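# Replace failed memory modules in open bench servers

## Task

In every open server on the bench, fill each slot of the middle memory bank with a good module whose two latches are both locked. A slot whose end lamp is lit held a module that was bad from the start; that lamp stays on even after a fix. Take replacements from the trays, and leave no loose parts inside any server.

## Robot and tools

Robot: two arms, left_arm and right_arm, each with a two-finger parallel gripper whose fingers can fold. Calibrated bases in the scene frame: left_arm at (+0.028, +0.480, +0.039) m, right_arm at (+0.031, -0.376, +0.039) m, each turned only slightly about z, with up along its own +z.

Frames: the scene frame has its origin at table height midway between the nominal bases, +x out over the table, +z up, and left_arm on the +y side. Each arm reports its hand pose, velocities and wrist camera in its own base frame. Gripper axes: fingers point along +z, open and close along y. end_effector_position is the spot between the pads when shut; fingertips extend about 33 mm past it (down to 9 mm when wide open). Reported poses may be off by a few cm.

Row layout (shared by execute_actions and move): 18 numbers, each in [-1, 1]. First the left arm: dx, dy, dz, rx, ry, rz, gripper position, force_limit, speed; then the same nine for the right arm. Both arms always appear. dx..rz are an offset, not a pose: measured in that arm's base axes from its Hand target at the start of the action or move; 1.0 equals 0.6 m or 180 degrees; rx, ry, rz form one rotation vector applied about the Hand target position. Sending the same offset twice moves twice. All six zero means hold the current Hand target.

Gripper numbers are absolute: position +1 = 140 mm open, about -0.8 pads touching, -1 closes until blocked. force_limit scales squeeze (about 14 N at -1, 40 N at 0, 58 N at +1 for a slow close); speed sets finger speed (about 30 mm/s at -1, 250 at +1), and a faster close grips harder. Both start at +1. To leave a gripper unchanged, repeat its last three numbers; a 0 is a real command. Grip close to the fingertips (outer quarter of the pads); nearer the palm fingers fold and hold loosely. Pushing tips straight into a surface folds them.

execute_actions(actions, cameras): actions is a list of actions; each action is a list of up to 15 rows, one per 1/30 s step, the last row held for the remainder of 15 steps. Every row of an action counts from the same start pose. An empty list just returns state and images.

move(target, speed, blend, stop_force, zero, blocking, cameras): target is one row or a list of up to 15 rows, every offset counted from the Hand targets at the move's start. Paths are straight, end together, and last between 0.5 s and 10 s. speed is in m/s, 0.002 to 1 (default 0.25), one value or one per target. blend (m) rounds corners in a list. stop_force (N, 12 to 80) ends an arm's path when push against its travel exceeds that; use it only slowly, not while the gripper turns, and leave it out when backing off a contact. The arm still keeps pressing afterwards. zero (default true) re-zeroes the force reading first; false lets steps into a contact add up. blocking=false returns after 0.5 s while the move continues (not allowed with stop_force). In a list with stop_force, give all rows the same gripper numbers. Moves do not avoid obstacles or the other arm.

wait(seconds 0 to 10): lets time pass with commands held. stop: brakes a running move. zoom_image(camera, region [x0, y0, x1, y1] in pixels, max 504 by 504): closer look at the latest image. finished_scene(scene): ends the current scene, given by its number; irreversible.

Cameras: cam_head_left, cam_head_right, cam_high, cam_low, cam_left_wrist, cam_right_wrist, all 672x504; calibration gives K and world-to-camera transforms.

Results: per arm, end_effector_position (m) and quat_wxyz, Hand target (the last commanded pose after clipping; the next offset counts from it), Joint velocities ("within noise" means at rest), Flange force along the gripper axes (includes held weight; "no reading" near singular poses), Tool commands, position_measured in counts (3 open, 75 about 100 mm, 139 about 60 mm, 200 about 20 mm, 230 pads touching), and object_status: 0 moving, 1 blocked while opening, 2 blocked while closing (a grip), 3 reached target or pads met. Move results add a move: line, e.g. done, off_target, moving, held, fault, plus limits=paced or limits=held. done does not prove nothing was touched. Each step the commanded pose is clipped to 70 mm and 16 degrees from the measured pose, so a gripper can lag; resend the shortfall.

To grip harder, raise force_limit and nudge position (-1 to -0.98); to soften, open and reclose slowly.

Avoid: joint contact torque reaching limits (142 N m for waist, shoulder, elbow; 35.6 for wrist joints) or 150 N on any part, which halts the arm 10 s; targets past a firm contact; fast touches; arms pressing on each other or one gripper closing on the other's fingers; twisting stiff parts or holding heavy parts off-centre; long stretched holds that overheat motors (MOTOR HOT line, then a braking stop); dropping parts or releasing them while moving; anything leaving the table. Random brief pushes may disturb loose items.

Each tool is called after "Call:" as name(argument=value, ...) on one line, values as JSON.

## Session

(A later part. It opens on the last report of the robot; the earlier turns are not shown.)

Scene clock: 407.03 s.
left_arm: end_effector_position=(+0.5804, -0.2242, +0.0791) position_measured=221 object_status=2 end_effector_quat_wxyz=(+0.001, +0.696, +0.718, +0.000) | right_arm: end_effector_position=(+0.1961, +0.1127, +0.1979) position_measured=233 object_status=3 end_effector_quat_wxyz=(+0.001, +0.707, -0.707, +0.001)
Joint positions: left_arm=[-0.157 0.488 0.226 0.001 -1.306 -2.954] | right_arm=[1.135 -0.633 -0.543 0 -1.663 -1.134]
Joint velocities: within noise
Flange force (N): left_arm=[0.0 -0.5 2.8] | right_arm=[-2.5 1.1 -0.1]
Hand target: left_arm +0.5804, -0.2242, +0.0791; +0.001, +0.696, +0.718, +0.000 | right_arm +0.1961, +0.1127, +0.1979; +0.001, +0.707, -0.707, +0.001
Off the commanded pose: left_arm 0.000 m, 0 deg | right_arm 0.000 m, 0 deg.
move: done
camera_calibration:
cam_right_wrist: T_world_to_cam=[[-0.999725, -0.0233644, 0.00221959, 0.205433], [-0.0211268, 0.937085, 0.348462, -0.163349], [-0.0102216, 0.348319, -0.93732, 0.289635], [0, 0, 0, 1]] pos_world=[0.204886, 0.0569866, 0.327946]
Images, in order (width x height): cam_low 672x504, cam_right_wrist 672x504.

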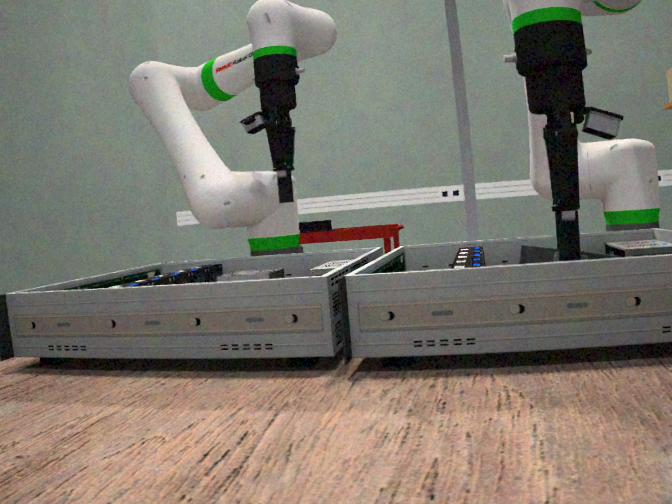

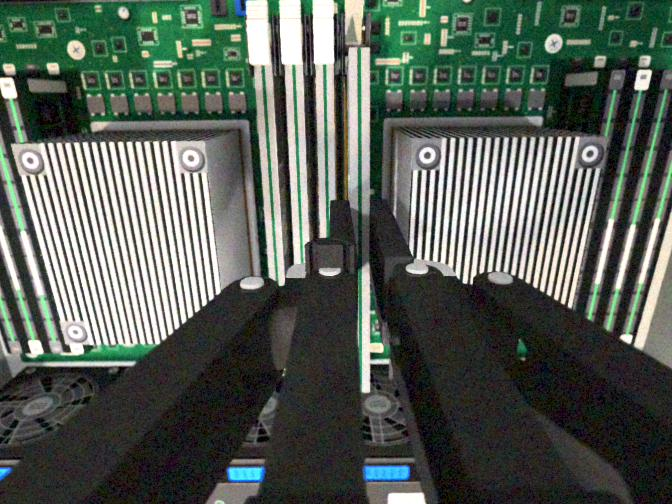

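Call:
move(target=[[0,0,0.03,0,0,0,-1,0,-1,0,0,0,0,0,0,-1,-1,0],[0,-0.009,0.03,0.06,0,0,-1,0,-1,0,0,0,0,0,0,-1,-1,0]], cameras=["cam_right_wrist","cam_low"], speed=0.1)

Call:
zoom_image(camera="cam_right_wrist", region=[260, 0, 420, 160])

Call:
zoom_image(camera="cam_low", region=[500, 150, 640, 260])

Scene clock: 425.97 s.
left_arm: end_effector_position=(+0.5804, -0.2296, +0.0971) position_measured=221 object_status=2 end_effector_quat_wxyz=(-0.064, +0.693, +0.715, +0.068) | right_arm: end_effector_position=(+0.1961, +0.1127, +0.1979) position_measured=233 object_status=3 end_effector_quat_wxyz=(+0.001, +0.707, -0.707, +0.001)
Joint positions: left_arm=[-0.274 0.555 0.409 -0.181 -1.475 -2.815] | right_arm=[1.135 -0.633 -0.543 0 -1.663 -1.134]
Joint velocities: within noise
Flange force (N): left_arm=[-0.3 3.8 3.0] | right_arm=[-2.9 1.4 -0.2]
Hand target: left_arm +0.5804, -0.2296, +0.0971; -0.064, +0.693, +0.715, +0.068 | right_arm +0.1961, +0.1127, +0.1979; +0.001, +0.707, -0.707, +0.001
Off the commanded pose: left_arm 0.000 m, 0 deg | right_arm 0.000 m, 0 deg.
move: done
camera_calibration:
cam_right_wrist: T_world_to_cam=[[-0.999725, -0.0233644, 0.00221959, 0.205433], [-0.0211268, 0.937085, 0.348462, -0.163349], [-0.0102216, 0.348319, -0.93732, 0.289635], [0, 0, 0, 1]] pos_world=[0.204886, 0.0569866, 0.327946]
Images, in order (width x height): cam_low 672x504, cam_right_wrist 672x504.

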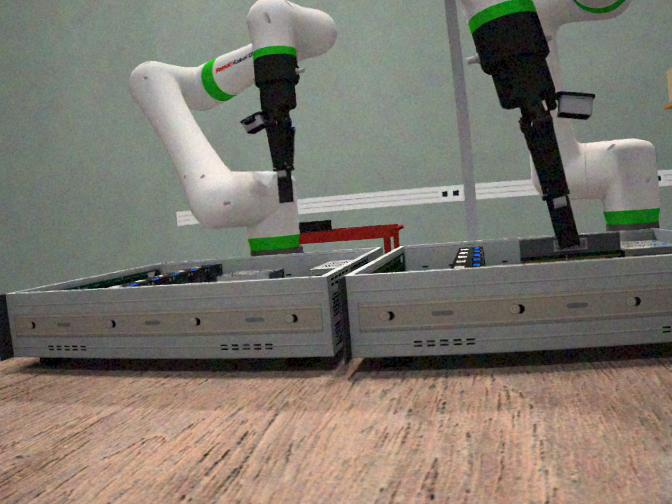

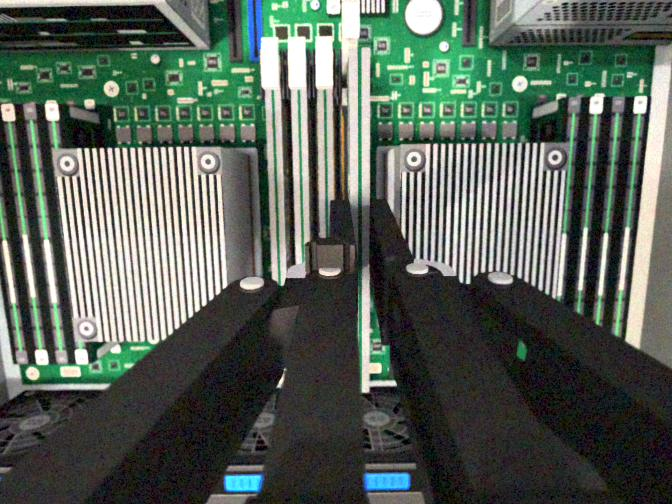

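Scaled by 3.150.

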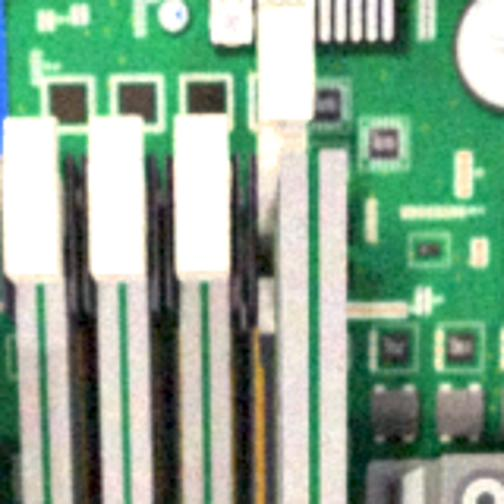

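Scaled by 3.600.

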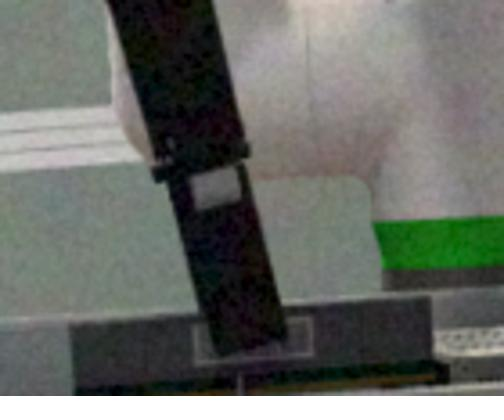

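Call:
move(target=[[-0.002,0.001,0,0,0,0,-1,0,-1,0,0,0,0,0,0,-1,-1,0],[-0.002,0.001,-0.09,0,0,0,-1,0,-1,0,0,0,0,0,0,-1,-1,0]], cameras=["cam_right_wrist","cam_low"], speed=0.015, stop_force=12)

Call:
zoom_image(camera="cam_right_wrist", region=[260, 0, 420, 160])

Call:
zoom_image(camera="cam_low", region=[500, 150, 640, 260])

Scene clock: 458.40 s.
left_arm: end_effector_position=(+0.5793, -0.2290, +0.0617) position_measured=221 object_status=2 end_effector_quat_wxyz=(-0.064, +0.693, +0.715, +0.068) | right_arm: end_effector_position=(+0.1961, +0.1127, +0.1979) position_measured=233 object_status=3 end_effector_quat_wxyz=(+0.001, +0.707, -0.707, +0.001)
Joint positions: left_arm=[-0.274 0.573 0.352 -0.183 -1.402 -2.801] | right_arm=[1.135 -0.633 -0.543 0 -1.663 -1.134]
Joint velocities: within noise
Flange force (N): left_arm=[5.5 2.2 -20.2] | right_arm=[-2.5 1.4 -0.2]
Hand target: left_arm +0.5793, -0.2290, +0.0617; -0.064, +0.693, +0.715, +0.068 (not the last commanded pose) | right_arm +0.1961, +0.1127, +0.1979; +0.001, +0.707, -0.707, +0.001
Off the commanded pose: left_arm 0.019 m, 0 deg | right_arm 0.000 m, 0 deg.
move: contact (left_arm); path passed 1 of 2 targets
camera_calibration:
cam_right_wrist: T_world_to_cam=[[-0.999725, -0.0233644, 0.00221959, 0.205433], [-0.0211268, 0.937085, 0.348462, -0.163349], [-0.0102216, 0.348319, -0.93732, 0.289635], [0, 0, 0, 1]] pos_world=[0.204886, 0.0569866, 0.327946]
Images, in order (width x height): cam_low 672x504, cam_right_wrist 672x504.

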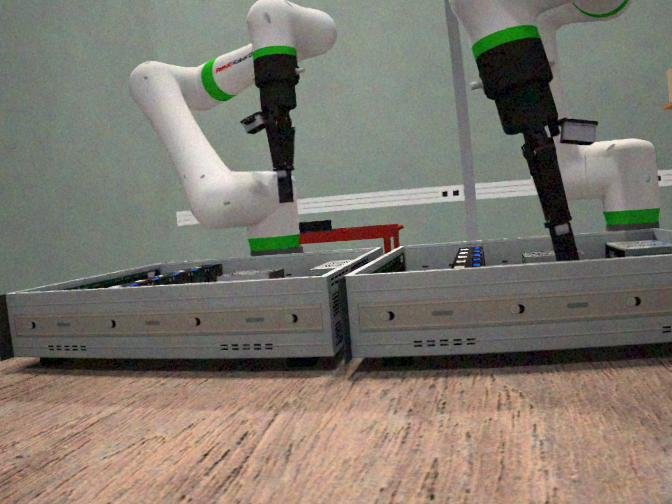

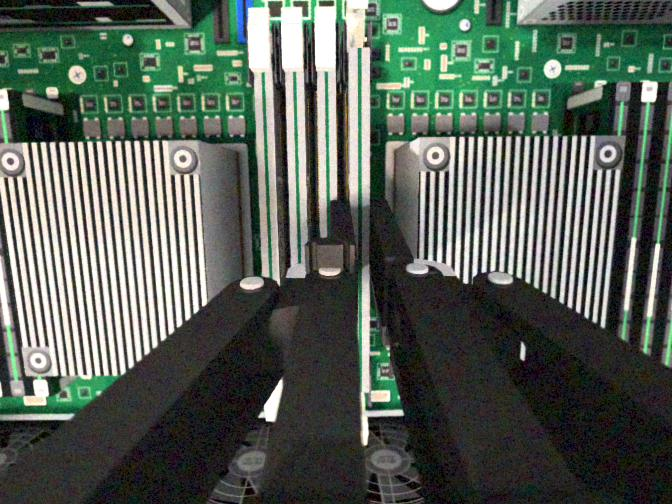

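Scaled by 3.150.

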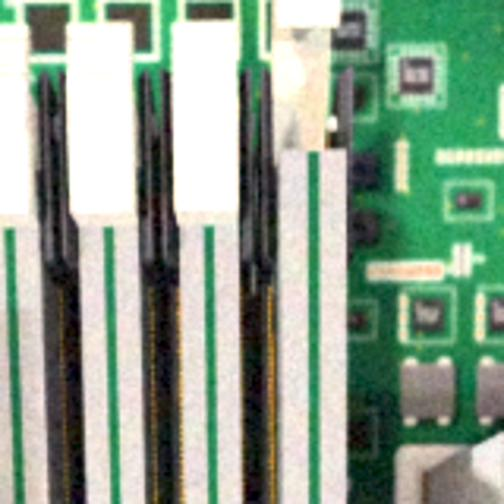

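Scaled by 3.600.

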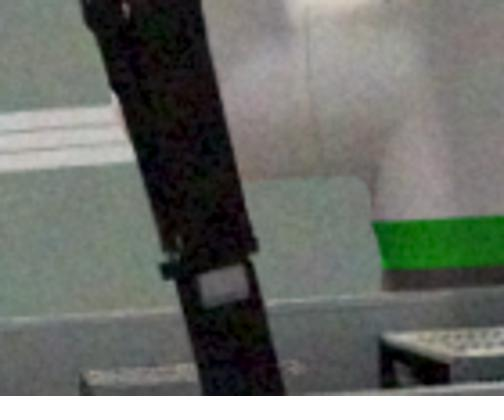

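Call:
move(target=[0,0,-0.025,0,0,0,-1,0,-1,0,0,0,0,0,0,-1,-1,0], cameras=["cam_right_wrist","cam_low"], speed=0.01, stop_force=30)

Call:
zoom_image(camera="cam_right_wrist", region=[260, 0, 420, 160])

Call:
zoom_image(camera="cam_right_wrist", region=[320, 360, 420, 460])

Scene clock: 471.30 s.
left_arm: end_effector_position=(+0.5794, -0.2291, +0.0606) position_measured=221 object_status=2 end_effector_quat_wxyz=(-0.064, +0.693, +0.715, +0.068) | right_arm: end_effector_position=(+0.1961, +0.1127, +0.1979) position_measured=233 object_status=3 end_effector_quat_wxyz=(+0.001, +0.707, -0.707, +0.001)
Joint positions: left_arm=[-0.274 0.574 0.351 -0.183 -1.399 -2.801] | right_arm=[1.135 -0.633 -0.543 0 -1.663 -1.134]
Joint velocities: within noise
Flange force (N): left_arm=[17.4 -0.8 -58.8] | right_arm=[-2.4 2.0 0.2]
Hand target: left_arm +0.5794, -0.2291, +0.0606; -0.064, +0.693, +0.715, +0.068 (not the last commanded pose) | right_arm +0.1961, +0.1127, +0.1979; +0.001, +0.707, -0.707, +0.001
Off the commanded pose: left_arm 0.014 m, 0 deg | right_arm 0.000 m, 0 deg.
move: contact (left_arm)
camera_calibration:
cam_right_wrist: T_world_to_cam=[[-0.999725, -0.0233644, 0.00221959, 0.205433], [-0.0211268, 0.937085, 0.348462, -0.163349], [-0.0102216, 0.348319, -0.93732, 0.289635], [0, 0, 0, 1]] pos_world=[0.204886, 0.0569866, 0.327946]
Images, in order (width x height): cam_low 672x504, cam_right_wrist 672x504.

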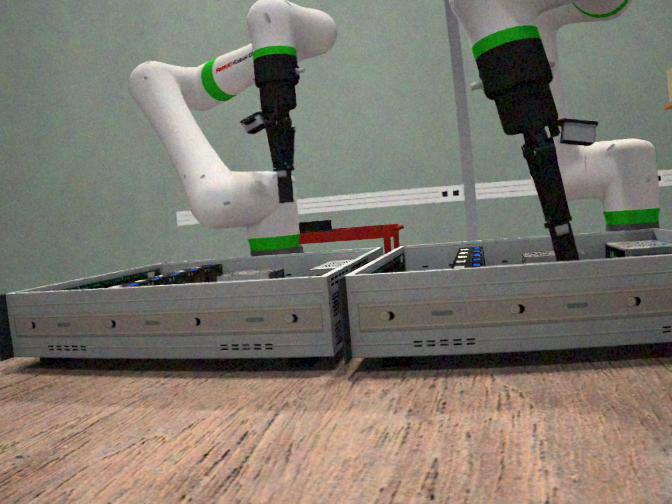

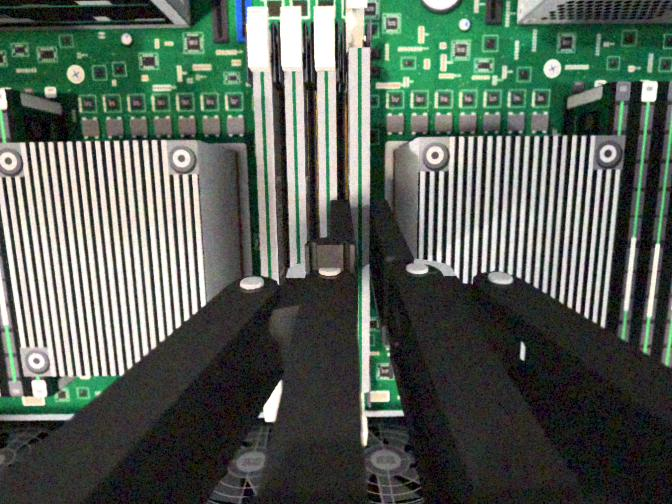

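Scaled by 3.150.

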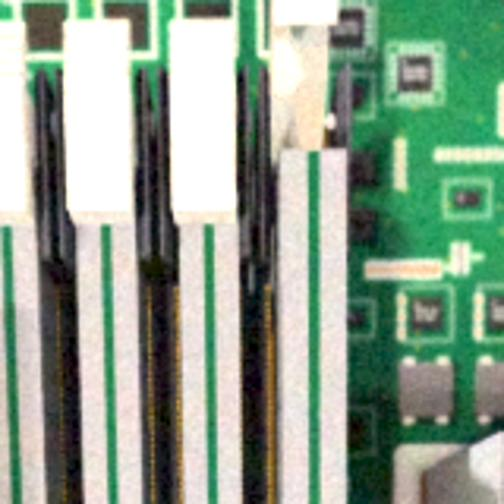

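Scaled by 5.040.

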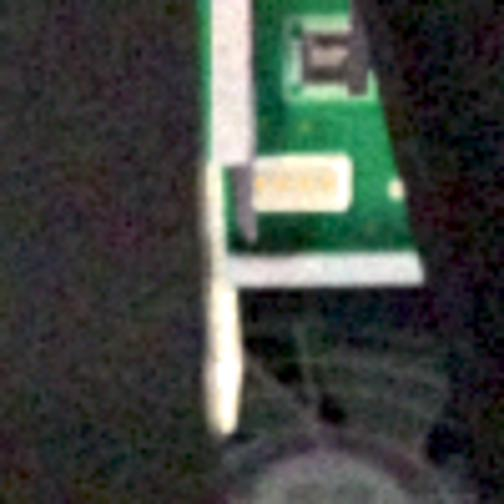

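Call:
move(target=[[0,0,0.003,0,0,0,-1,0,-1,0,0,0,0,0,0,-1,-1,0],[0,-0.002,0.003,0,0,0,-1,0,-1,0,0,0,0,0,0,-1,-1,0]], cameras=[], speed=0.02)

Call:
move(target=[0,0,-0.025,0,0,0,-1,0,-1,0,0,0,0,0,0,-1,-1,0], cameras=[], speed=0.01, stop_force=14)

Scene clock: 503.80 s.
left_arm: end_effector_position=(+0.5794, -0.2302, +0.0625) position_measured=221 object_status=2 end_effector_quat_wxyz=(-0.064, +0.693, +0.715, +0.068) | right_arm: end_effector_position=(+0.1961, +0.1127, +0.1979) position_measured=233 object_status=3 end_effector_quat_wxyz=(+0.001, +0.707, -0.707, +0.001)
Joint positions: left_arm=[-0.276 0.574 0.355 -0.183 -1.403 -2.8] | right_arm=[1.135 -0.633 -0.543 0 -1.663 -1.134]
Joint velocities: within noise
Flange force (N): left_arm=[3.1 4.5 -1.9] | right_arm=[-2.6 1.7 0.1]
Hand target: left_arm +0.5794, -0.2303, +0.0624; -0.064, +0.693, +0.715, +0.068 | right_arm +0.1961, +0.1127, +0.1979; +0.001, +0.707, -0.707, +0.001
Off the commanded pose: left_arm 0.000 m, 0 deg | right_arm 0.000 m, 0 deg.
move: done
No camera images: "cameras" was empty.

Scene clock: 504.50 s.
left_arm: end_effector_position=(+0.5795, -0.2303, +0.0616) position_measured=221 object_status=2 end_effector_quat_wxyz=(-0.064, +0.693, +0.715, +0.068) | right_arm: end_effector_position=(+0.1961, +0.1127, +0.1979) position_measured=233 object_status=3 end_effector_quat_wxyz=(+0.001, +0.707, -0.707, +0.001)
Joint positions: left_arm=[-0.276 0.575 0.354 -0.183 -1.402 -2.8] | right_arm=[1.135 -0.633 -0.543 0 -1.663 -1.134]
Joint velocities: within noise
Flange force (N): left_arm=[12.3 3.4 -23.8] | right_arm=[-2.6 2.5 -0.1]
Hand target: left_arm +0.5795, -0.2303, +0.0616; -0.064, +0.693, +0.715, +0.068 (not the last commanded pose) | right_arm +0.1961, +0.1127, +0.1979; +0.001, +0.707, -0.707, +0.001
Off the commanded pose: left_arm 0.014 m, 0 deg | right_arm 0.000 m, 0 deg.
move: contact (left_arm)
No camera images: "cameras" was empty.

Call:
move(target=[[0,0,0.003,0,0,0,-1,0,-1,0,0,0,0,0,0,-1,-1,0],[0,0.005,0.003,0,0,0,-1,0,-1,0,0,0,0,0,0,-1,-1,0]], cameras=[], speed=0.02)

Call:
move(target=[0,0,-0.035,0,0,0,-1,0,-1,0,0,0,0,0,0,-1,-1,0], cameras=["cam_right_wrist"], speed=0.01, stop_force=16)

Call:
zoom_image(camera="cam_right_wrist", region=[260, 0, 420, 160])

Scene clock: 513.63 s.
left_arm: end_effector_position=(+0.5795, -0.2275, +0.0635) position_measured=221 object_status=2 end_effector_quat_wxyz=(-0.064, +0.693, +0.715, +0.068) | right_arm: end_effector_position=(+0.1961, +0.1127, +0.1979) position_measured=233 object_status=3 end_effector_quat_wxyz=(+0.001, +0.707, -0.707, +0.001)
Joint positions: left_arm=[-0.271 0.57 0.352 -0.183 -1.403 -2.804] | right_arm=[1.135 -0.633 -0.543 0 -1.663 -1.134]
Joint velocities: within noise
Flange force (N): left_arm=[-27.7 0.9 -9.2] | right_arm=[-2.6 1.4 -0.1]
Hand target: left_arm +0.5795, -0.2273, +0.0634; -0.064, +0.693, +0.715, +0.068 | right_arm +0.1961, +0.1127, +0.1979; +0.001, +0.707, -0.707, +0.001
Off the commanded pose: left_arm 0.000 m, 0 deg | right_arm 0.000 m, 0 deg.
move: done
No camera images: "cameras" was empty.

Scene clock: 514.43 s.
left_arm: end_effector_position=(+0.5796, -0.2273, +0.0613) position_measured=221 object_status=2 end_effector_quat_wxyz=(-0.064, +0.693, +0.715, +0.068) | right_arm: end_effector_position=(+0.1961, +0.1127, +0.1979) position_measured=233 object_status=3 end_effector_quat_wxyz=(+0.001, +0.707, -0.707, +0.001)
Joint positions: left_arm=[-0.271 0.571 0.349 -0.183 -1.398 -2.803] | right_arm=[1.135 -0.633 -0.543 0 -1.663 -1.134]
Joint velocities: within noise
Flange force (N): left_arm=[-24.1 1.5 -35.9] | right_arm=[-2.5 1.5 -0.3]
Hand target: left_arm +0.5796, -0.2273, +0.0613; -0.064, +0.693, +0.715, +0.068 (not the last commanded pose) | right_arm +0.1961, +0.1127, +0.1979; +0.001, +0.707, -0.707, +0.001
Off the commanded pose: left_arm 0.019 m, 0 deg | right_arm 0.000 m, 0 deg.
move: contact (left_arm)
camera_calibration:
cam_right_wrist: T_world_to_cam=[[-0.999725, -0.0233644, 0.00221959, 0.205433], [-0.0211268, 0.937085, 0.348462, -0.163349], [-0.0102216, 0.348319, -0.93732, 0.289635], [0, 0, 0, 1]] pos_world=[0.204886, 0.0569866, 0.327946]
Images, in order (width x height): cam_right_wrist 672x504.

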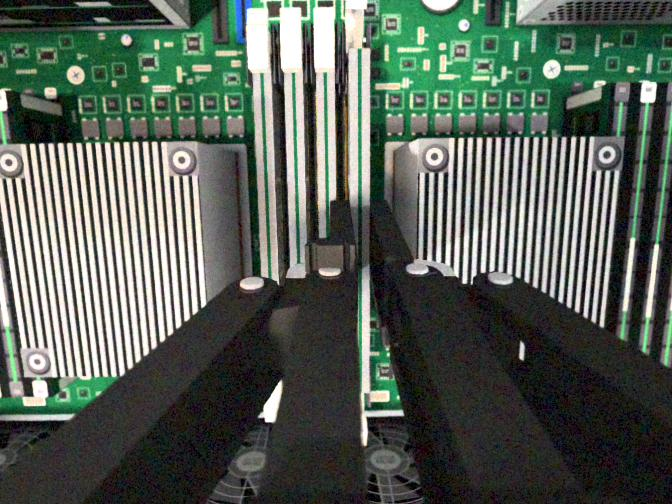

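Scaled by 3.150.

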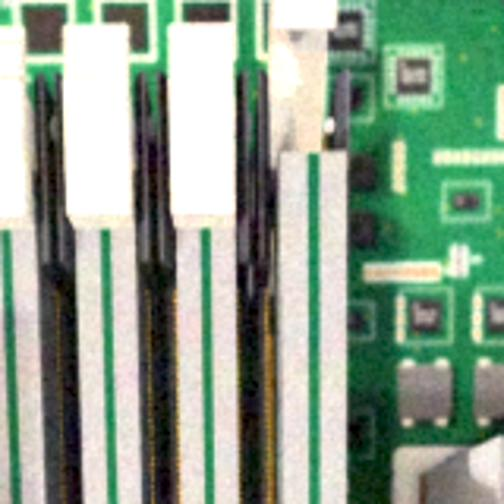

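Call:
move(target=[[0,-0.0035,0.0005,0,0,0,-1,0,-1,0,0,0,0,0,0,-1,-1,0],[0,-0.0035,0.0005,0,0,0,-0.62,0,-1,0,0,0,0,0,0,-1,-1,0],[0,-0.028,0.06,0,0,0,-0.62,0,-1,0,0,0,0,0,0,-1,-1,0],[0,0.06,0.08,-0.06,0,0,-0.62,0,-1,0,0,0,0,0,0,-1,-1,0]], cameras=["cam_right_wrist","cam_low"], speed=[0.02,0.02,0.05,0.1])

Call:
zoom_image(camera="cam_right_wrist", region=[230, 20, 450, 240])

Scene clock: 528.10 s.
left_arm: end_effector_position=(+0.5796, -0.1914, +0.1093) position_measured=208 object_status=3 end_effector_quat_wxyz=(+0.002, +0.696, +0.718, +0.000) | right_arm: end_effector_position=(+0.1961, +0.1127, +0.1979) position_measured=233 object_status=3 end_effector_quat_wxyz=(+0.001, +0.707, -0.707, +0.001)
Joint positions: left_arm=[-0.103 0.44 0.228 0.002 -1.356 -3.008] | right_arm=[1.135 -0.633 -0.543 0 -1.663 -1.134]
Joint velocities: within noise
Flange force (N): left_arm=[1.1 3.9 2.8] | right_arm=[-2.7 1.6 0.0]
Hand target: left_arm +0.5796, -0.1913, +0.1093; +0.002, +0.696, +0.718, +0.000 | right_arm +0.1961, +0.1127, +0.1979; +0.001, +0.707, -0.707, +0.001
Off the commanded pose: left_arm 0.000 m, 0 deg | right_arm 0.000 m, 0 deg.
move: done
camera_calibration:
cam_right_wrist: T_world_to_cam=[[-0.999725, -0.0233644, 0.00221959, 0.205433], [-0.0211268, 0.937085, 0.348462, -0.163349], [-0.0102216, 0.348319, -0.93732, 0.289635], [0, 0, 0, 1]] pos_world=[0.204886, 0.0569866, 0.327946]
Images, in order (width x height): cam_low 672x504, cam_right_wrist 672x504.

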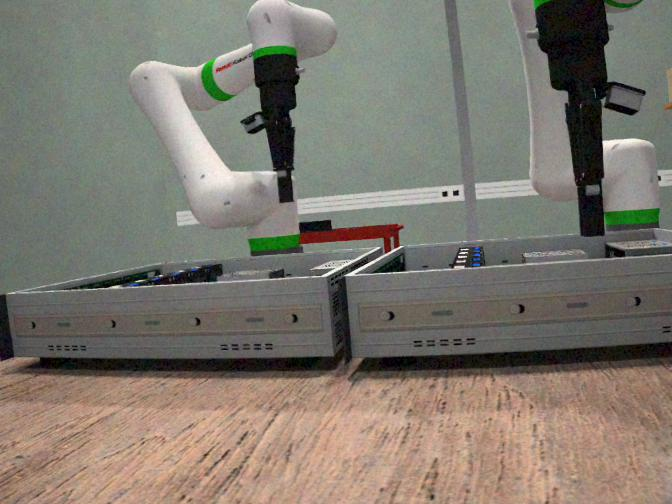

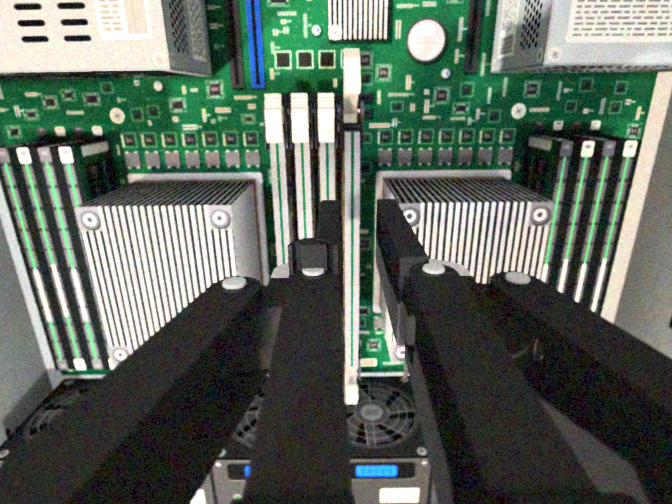

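Scaled by 2.291.

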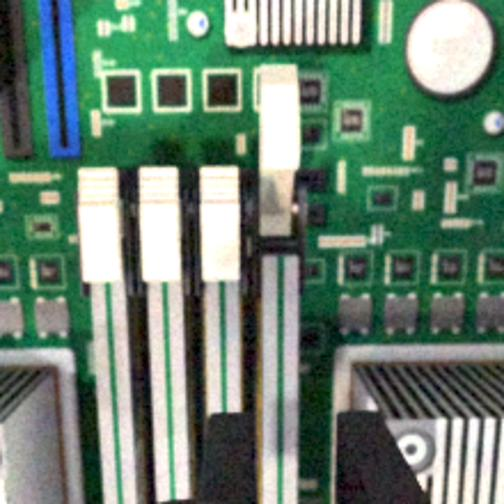

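Call:
move(target=[[0,-0.0543,-0.03,0,0,0,-1,1,0,0,0,0,0,0,0,-1,-1,0]], cameras=[], speed=0.1)

Call:
move(target=[0,0,-0.1,0,0,0,-1,1,0,0,0,0,0,0,0,-1,-1,0], cameras=["cam_right_wrist"], speed=0.01, stop_force=60)

Call:
zoom_image(camera="cam_right_wrist", region=[230, 0, 450, 220])

Scene clock: 542.20 s.
left_arm: end_effector_position=(+0.5796, -0.2239, +0.0913) position_measured=233 object_status=3 end_effector_quat_wxyz=(+0.002, +0.696, +0.718, +0.000) | right_arm: end_effector_position=(+0.1961, +0.1127, +0.1979) position_measured=233 object_status=3 end_effector_quat_wxyz=(+0.001, +0.707, -0.707, +0.001)
Joint positions: left_arm=[-0.157 0.477 0.239 0.002 -1.329 -2.954] | right_arm=[1.135 -0.633 -0.543 0 -1.663 -1.134]
Joint velocities: within noise
Flange force (N): left_arm=[1.0 3.1 2.4] | right_arm=[-2.5 1.0 -0.1]
Hand target: left_arm +0.5796, -0.2239, +0.0913; +0.002, +0.696, +0.718, +0.000 | right_arm +0.1961, +0.1127, +0.1979; +0.001, +0.707, -0.707, +0.001
Off the commanded pose: left_arm 0.000 m, 0 deg | right_arm 0.000 m, 0 deg.
move: done
No camera images: "cameras" was empty.

Scene clock: 546.00 s.
left_arm: end_effector_position=(+0.5797, -0.2239, +0.0595) position_measured=233 object_status=3 end_effector_quat_wxyz=(+0.002, +0.696, +0.718, +0.001) | right_arm: end_effector_position=(+0.1961, +0.1127, +0.1979) position_measured=233 object_status=3 end_effector_quat_wxyz=(+0.001, +0.707, -0.707, +0.001)
Joint positions: left_arm=[-0.157 0.498 0.193 0.002 -1.261 -2.954] | right_arm=[1.135 -0.633 -0.543 0 -1.663 -1.134]
Joint velocities: within noise
Flange force (N): left_arm=[10.7 -4.4 -72.0] | right_arm=[-2.9 1.9 -0.2]
Hand target: left_arm +0.5797, -0.2239, +0.0595; +0.002, +0.696, +0.718, +0.001 (not the last commanded pose) | right_arm +0.1961, +0.1127, +0.1979; +0.001, +0.707, -0.707, +0.001
Off the commanded pose: left_arm 0.028 m, 0 deg | right_arm 0.000 m, 0 deg.
move: contact (left_arm)
camera_calibration:
cam_right_wrist: T_world_to_cam=[[-0.999725, -0.0233644, 0.00221959, 0.205433], [-0.0211268, 0.937085, 0.348462, -0.163349], [-0.0102216, 0.348319, -0.93732, 0.289635], [0, 0, 0, 1]] pos_world=[0.204886, 0.0569866, 0.327946]
Images, in order (width x height): cam_right_wrist 672x504.

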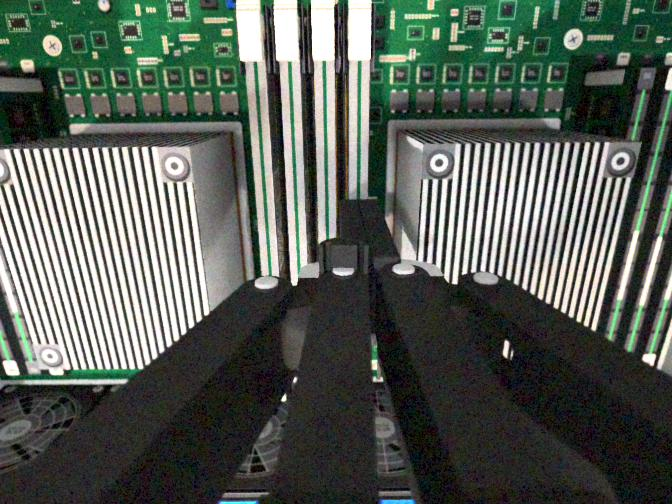

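Scaled by 2.291.

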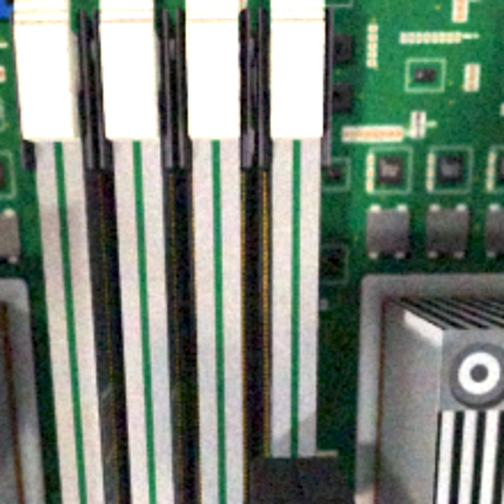

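Call:
move(target=[[0,0,0.2,0,0,0,-1,1,0,0,0,0,0,0,0,-1,-1,0],[-0.4,0.35,0.25,0,0,0,-1,1,0,0,0,0.06,0,0,0,-0.4,0,-1]], blend=[0.05,0], cameras=["cam_head_left","cam_head_right","cam_high","cam_right_wrist"])

Call:
zoom_image(camera="cam_head_right", region=[270, 165, 370, 215])

Call:
zoom_image(camera="cam_high", region=[200, 230, 330, 340])

Scene clock: 556.17 s.
left_arm: end_effector_position=(+0.3397, -0.0139, +0.2095) position_measured=233 object_status=3 end_effector_quat_wxyz=(+0.002, +0.696, +0.718, +0.001) | right_arm: end_effector_position=(+0.1961, +0.1127, +0.2339) position_measured=179 object_status=0 end_effector_quat_wxyz=(+0.001, +0.707, -0.707, +0.001)
Joint positions: left_arm=[0.355 -0.29 -0.318 0.003 -1.539 -3.466] | right_arm=[1.135 -0.62 -0.452 0 -1.74 -1.134]
Joint velocities: within noise
Flange force (N): left_arm=[3.0 3.7 1.4] | right_arm=[-2.5 2.1 -0.2]
Hand target: left_arm +0.3397, -0.0139, +0.2095; +0.002, +0.696, +0.718, +0.001 | right_arm +0.1961, +0.1127, +0.2339; +0.001, +0.707, -0.707, +0.001
Off the commanded pose: left_arm 0.000 m, 0 deg | right_arm 0.000 m, 0 deg.
move: done
camera_calibration:
cam_right_wrist: T_world_to_cam=[[-0.999725, -0.0233644, 0.00221959, 0.205353], [-0.0211268, 0.937085, 0.348462, -0.175894], [-0.0102216, 0.348319, -0.93732, 0.323379], [0, 0, 0, 1]] pos_world=[0.204886, 0.0569866, 0.363946]
Images, in order (width x height): cam_head_left 672x504, cam_head_right 672x504, cam_high 672x504, cam_right_wrist 672x504.

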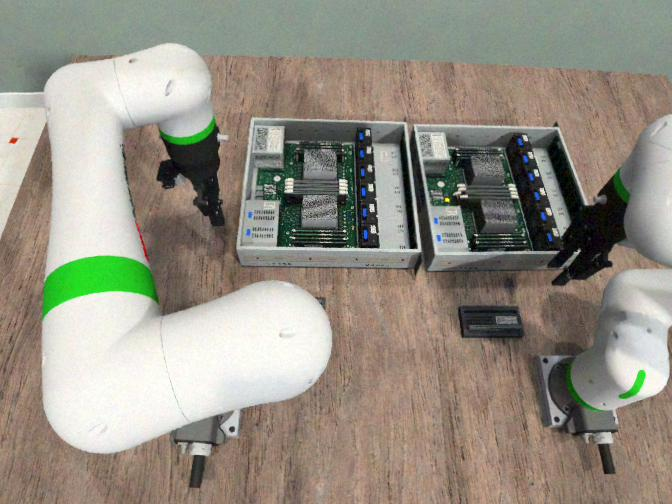

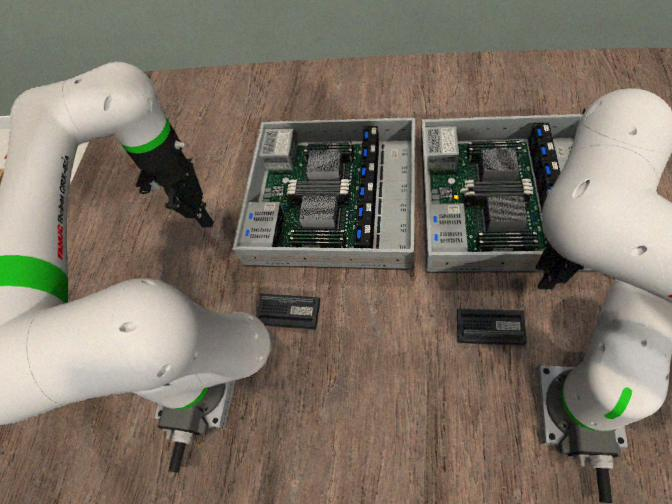

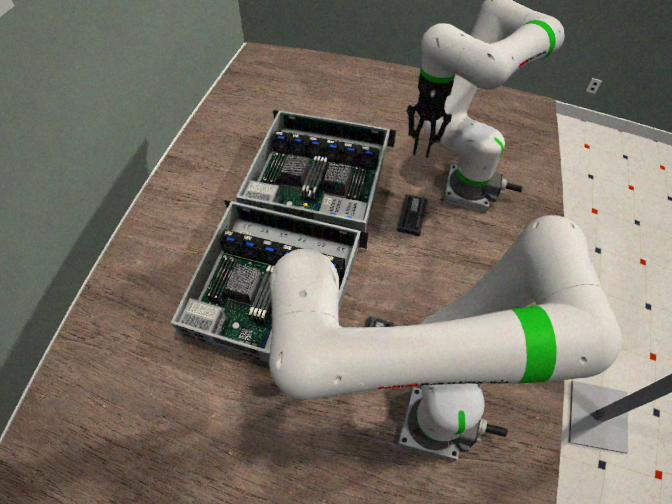

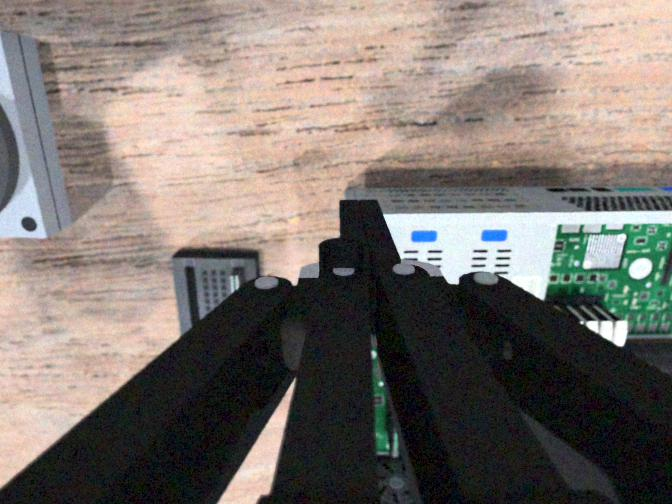

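Scaled by 5.040.

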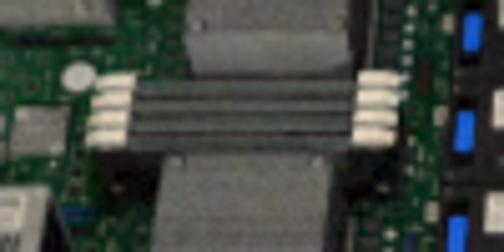

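Scaled by 3.877.

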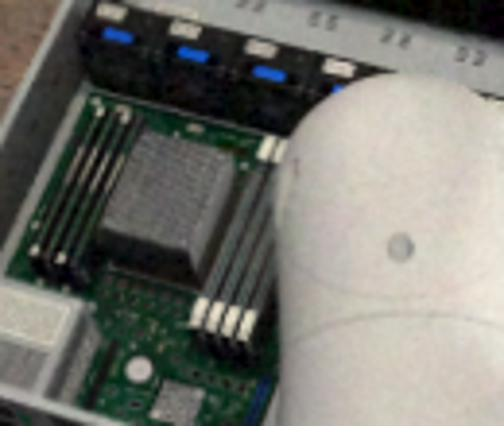

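Call:
move(target=[[0,0,0,0,0,0,-1,1,0,0.5627,0.129,0,0,0,0.0127,-1,1,0],[0,0,0,0,0,0,-1,1,0,0.5627,0.129,-0.2,0,0,0.0127,-1,1,0]], blend=[0.04,0], cameras=["cam_left_wrist"])

Call:
zoom_image(camera="cam_left_wrist", region=[230, 0, 480, 250])

Scene clock: 573.50 s.
left_arm: end_effector_position=(+0.3397, -0.0139, +0.2095) position_measured=233 object_status=3 end_effector_quat_wxyz=(+0.002, +0.696, +0.718, +0.001) | right_arm: end_effector_position=(+0.5337, +0.1901, +0.1139) position_measured=234 object_status=3 end_effector_quat_wxyz=(+0.001, +0.721, -0.693, +0.001)
Joint positions: left_arm=[0.355 -0.29 -0.318 0.003 -1.539 -3.466] | right_arm=[0.575 0.333 0.093 0.002 -1.333 -0.535]
Joint velocities: within noise
Flange force (N): left_arm=[2.4 3.4 1.6] | right_arm=[-3.6 -5.9 2.4]
Hand target: left_arm +0.3397, -0.0139, +0.2095; +0.002, +0.696, +0.718, +0.001 | right_arm +0.5337, +0.1901, +0.1139; +0.001, +0.721, -0.693, +0.001
Off the commanded pose: left_arm 0.000 m, 0 deg | right_arm 0.000 m, 0 deg.
move: done
camera_calibration:
cam_left_wrist: T_world_to_cam=[[0.999986, 0.00386635, 0.00349436, -0.330961], [0.0023527, -0.933222, 0.359291, -0.0860974], [0.00465016, -0.359278, -0.933219, 0.328232], [0, 0, 0, 1]] pos_world=[0.329632, 0.038858, 0.338402]
Images, in order (width x height): cam_left_wrist 672x504.

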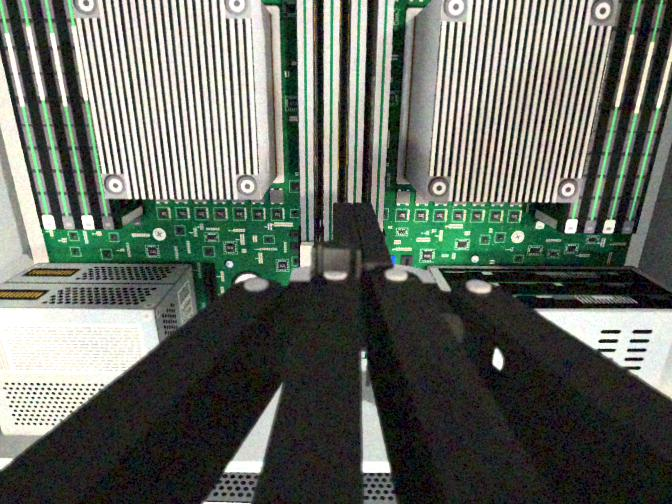

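Scaled by 2.016.

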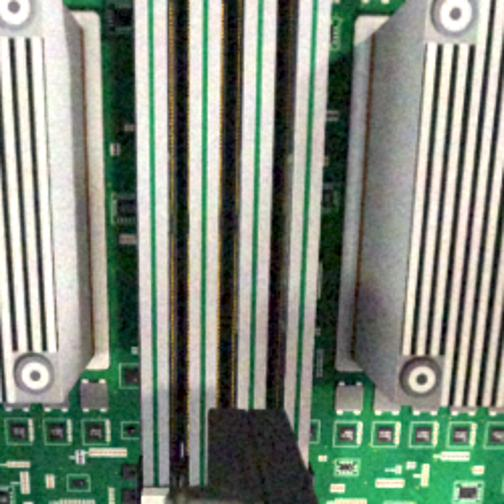

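Call:
move(target=[0,0,0,0,0,0,-1,1,0,-0.005,0,-0.03,0,0,0,-1,1,0], cameras=[], speed=0.1)

Call:
move(target=[0,0,0,0,0,0,-1,1,0,0,0,-0.1,0,0,0,-1,1,0], cameras=["cam_left_wrist","cam_head_left"], speed=0.01, stop_force=60)

Call:
zoom_image(camera="cam_head_left", region=[420, 170, 540, 220])

Scene clock: 585.27 s.
left_arm: end_effector_position=(+0.3397, -0.0139, +0.2095) position_measured=233 object_status=3 end_effector_quat_wxyz=(+0.002, +0.696, +0.718, +0.001) | right_arm: end_effector_position=(+0.5307, +0.1901, +0.0959) position_measured=234 object_status=3 end_effector_quat_wxyz=(+0.001, +0.721, -0.693, +0.001)
Joint positions: left_arm=[0.355 -0.29 -0.318 0.003 -1.539 -3.466] | right_arm=[0.578 0.338 0.056 0.002 -1.291 -0.538]
Joint velocities: within noise
Flange force (N): left_arm=[2.9 3.7 1.4] | right_arm=[-3.3 -6.6 1.7]
Hand target: left_arm +0.3397, -0.0139, +0.2095; +0.002, +0.696, +0.718, +0.001 | right_arm +0.5307, +0.1901, +0.0959; +0.001, +0.721, -0.693, +0.001
Off the commanded pose: left_arm 0.000 m, 0 deg | right_arm 0.000 m, 0 deg.
move: done
No camera images: "cameras" was empty.

Scene clock: 589.57 s.
left_arm: end_effector_position=(+0.3397, -0.0139, +0.2095) position_measured=233 object_status=3 end_effector_quat_wxyz=(+0.002, +0.696, +0.718, +0.001) | right_arm: end_effector_position=(+0.5308, +0.1901, +0.0591) position_measured=234 object_status=3 end_effector_quat_wxyz=(+0.001, +0.721, -0.693, +0.001)
Joint positions: left_arm=[0.355 -0.29 -0.318 0.003 -1.539 -3.466] | right_arm=[0.578 0.366 0.004 0.002 -1.21 -0.538]
Joint velocities: within noise
Flange force (N): left_arm=[3.2 3.3 2.0] | right_arm=[-10.7 13.2 -75.9]
Hand target: left_arm +0.3397, -0.0139, +0.2095; +0.002, +0.696, +0.718, +0.001 | right_arm +0.5308, +0.1901, +0.0591; +0.001, +0.721, -0.693, +0.001 (not the last commanded pose)
Off the commanded pose: left_arm 0.000 m, 0 deg | right_arm 0.023 m, 0 deg.
move: contact (right_arm)
camera_calibration:
cam_left_wrist: T_world_to_cam=[[0.999986, 0.00386635, 0.00349436, -0.330961], [0.0023527, -0.933222, 0.359291, -0.0860974], [0.00465016, -0.359278, -0.933219, 0.328232], [0, 0, 0, 1]] pos_world=[0.329632, 0.038858, 0.338402]
Images, in order (width x height): cam_head_left 672x504, cam_left_wrist 672x504.

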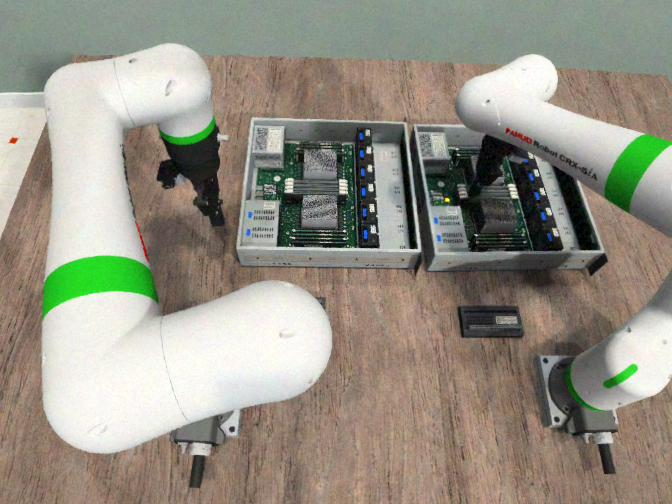

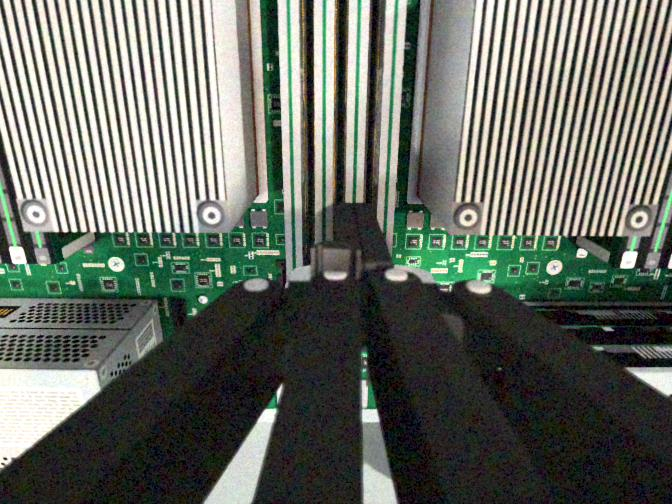

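Scaled by 4.200.

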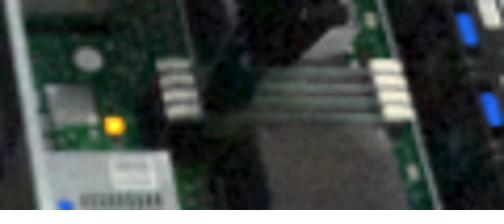

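Call:
move(target=[[0,0,0,0,0,0,-1,1,0,0,0,0.05,0,0,0,-1,1,0],[0,0,0,0,0,0,-1,1,0,0.018,0.09,0.05,0,0,0,-1,1,0]], cameras=["cam_left_wrist"], speed=0.1)

Call:
zoom_image(camera="cam_left_wrist", region=[260, 100, 430, 270])

Scene clock: 599.23 s.
left_arm: end_effector_position=(+0.3397, -0.0139, +0.2095) position_measured=233 object_status=3 end_effector_quat_wxyz=(+0.002, +0.696, +0.718, +0.001) | right_arm: end_effector_position=(+0.5416, +0.2441, +0.0891) position_measured=234 object_status=3 end_effector_quat_wxyz=(+0.001, +0.721, -0.693, +0.001)
Joint positions: left_arm=[0.355 -0.29 -0.318 0.003 -1.539 -3.466] | right_arm=[0.645 0.416 0.146 0.002 -1.302 -0.605]
Joint velocities: within noise
Flange force (N): left_arm=[3.2 3.5 1.8] | right_arm=[-4.1 -6.9 1.8]
Hand target: left_arm +0.3397, -0.0139, +0.2095; +0.002, +0.696, +0.718, +0.001 | right_arm +0.5416, +0.2441, +0.0891; +0.001, +0.721, -0.693, +0.001
Off the commanded pose: left_arm 0.000 m, 0 deg | right_arm 0.000 m, 0 deg.
move: done
camera_calibration:
cam_left_wrist: T_world_to_cam=[[0.999986, 0.00386635, 0.00349436, -0.330961], [0.0023527, -0.933222, 0.359291, -0.0860974], [0.00465016, -0.359278, -0.933219, 0.328232], [0, 0, 0, 1]] pos_world=[0.329632, 0.038858, 0.338402]
Images, in order (width x height): cam_left_wrist 672x504.

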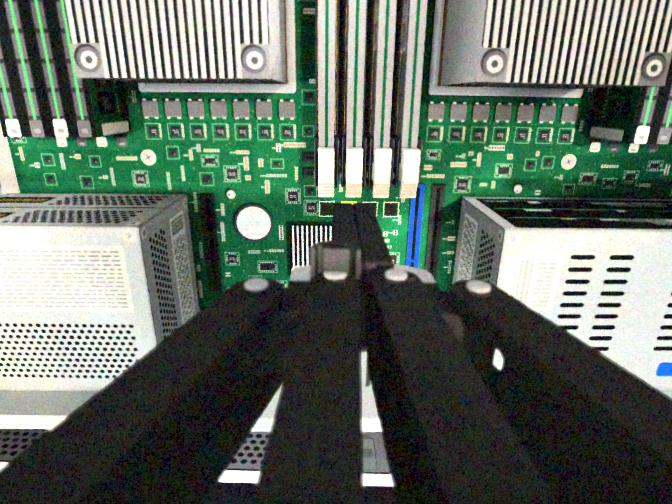

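Scaled by 2.965.

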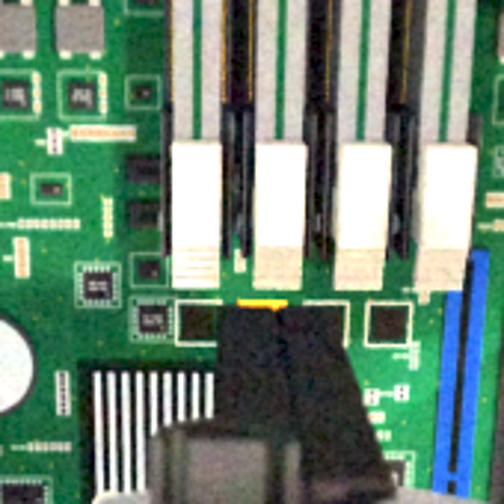

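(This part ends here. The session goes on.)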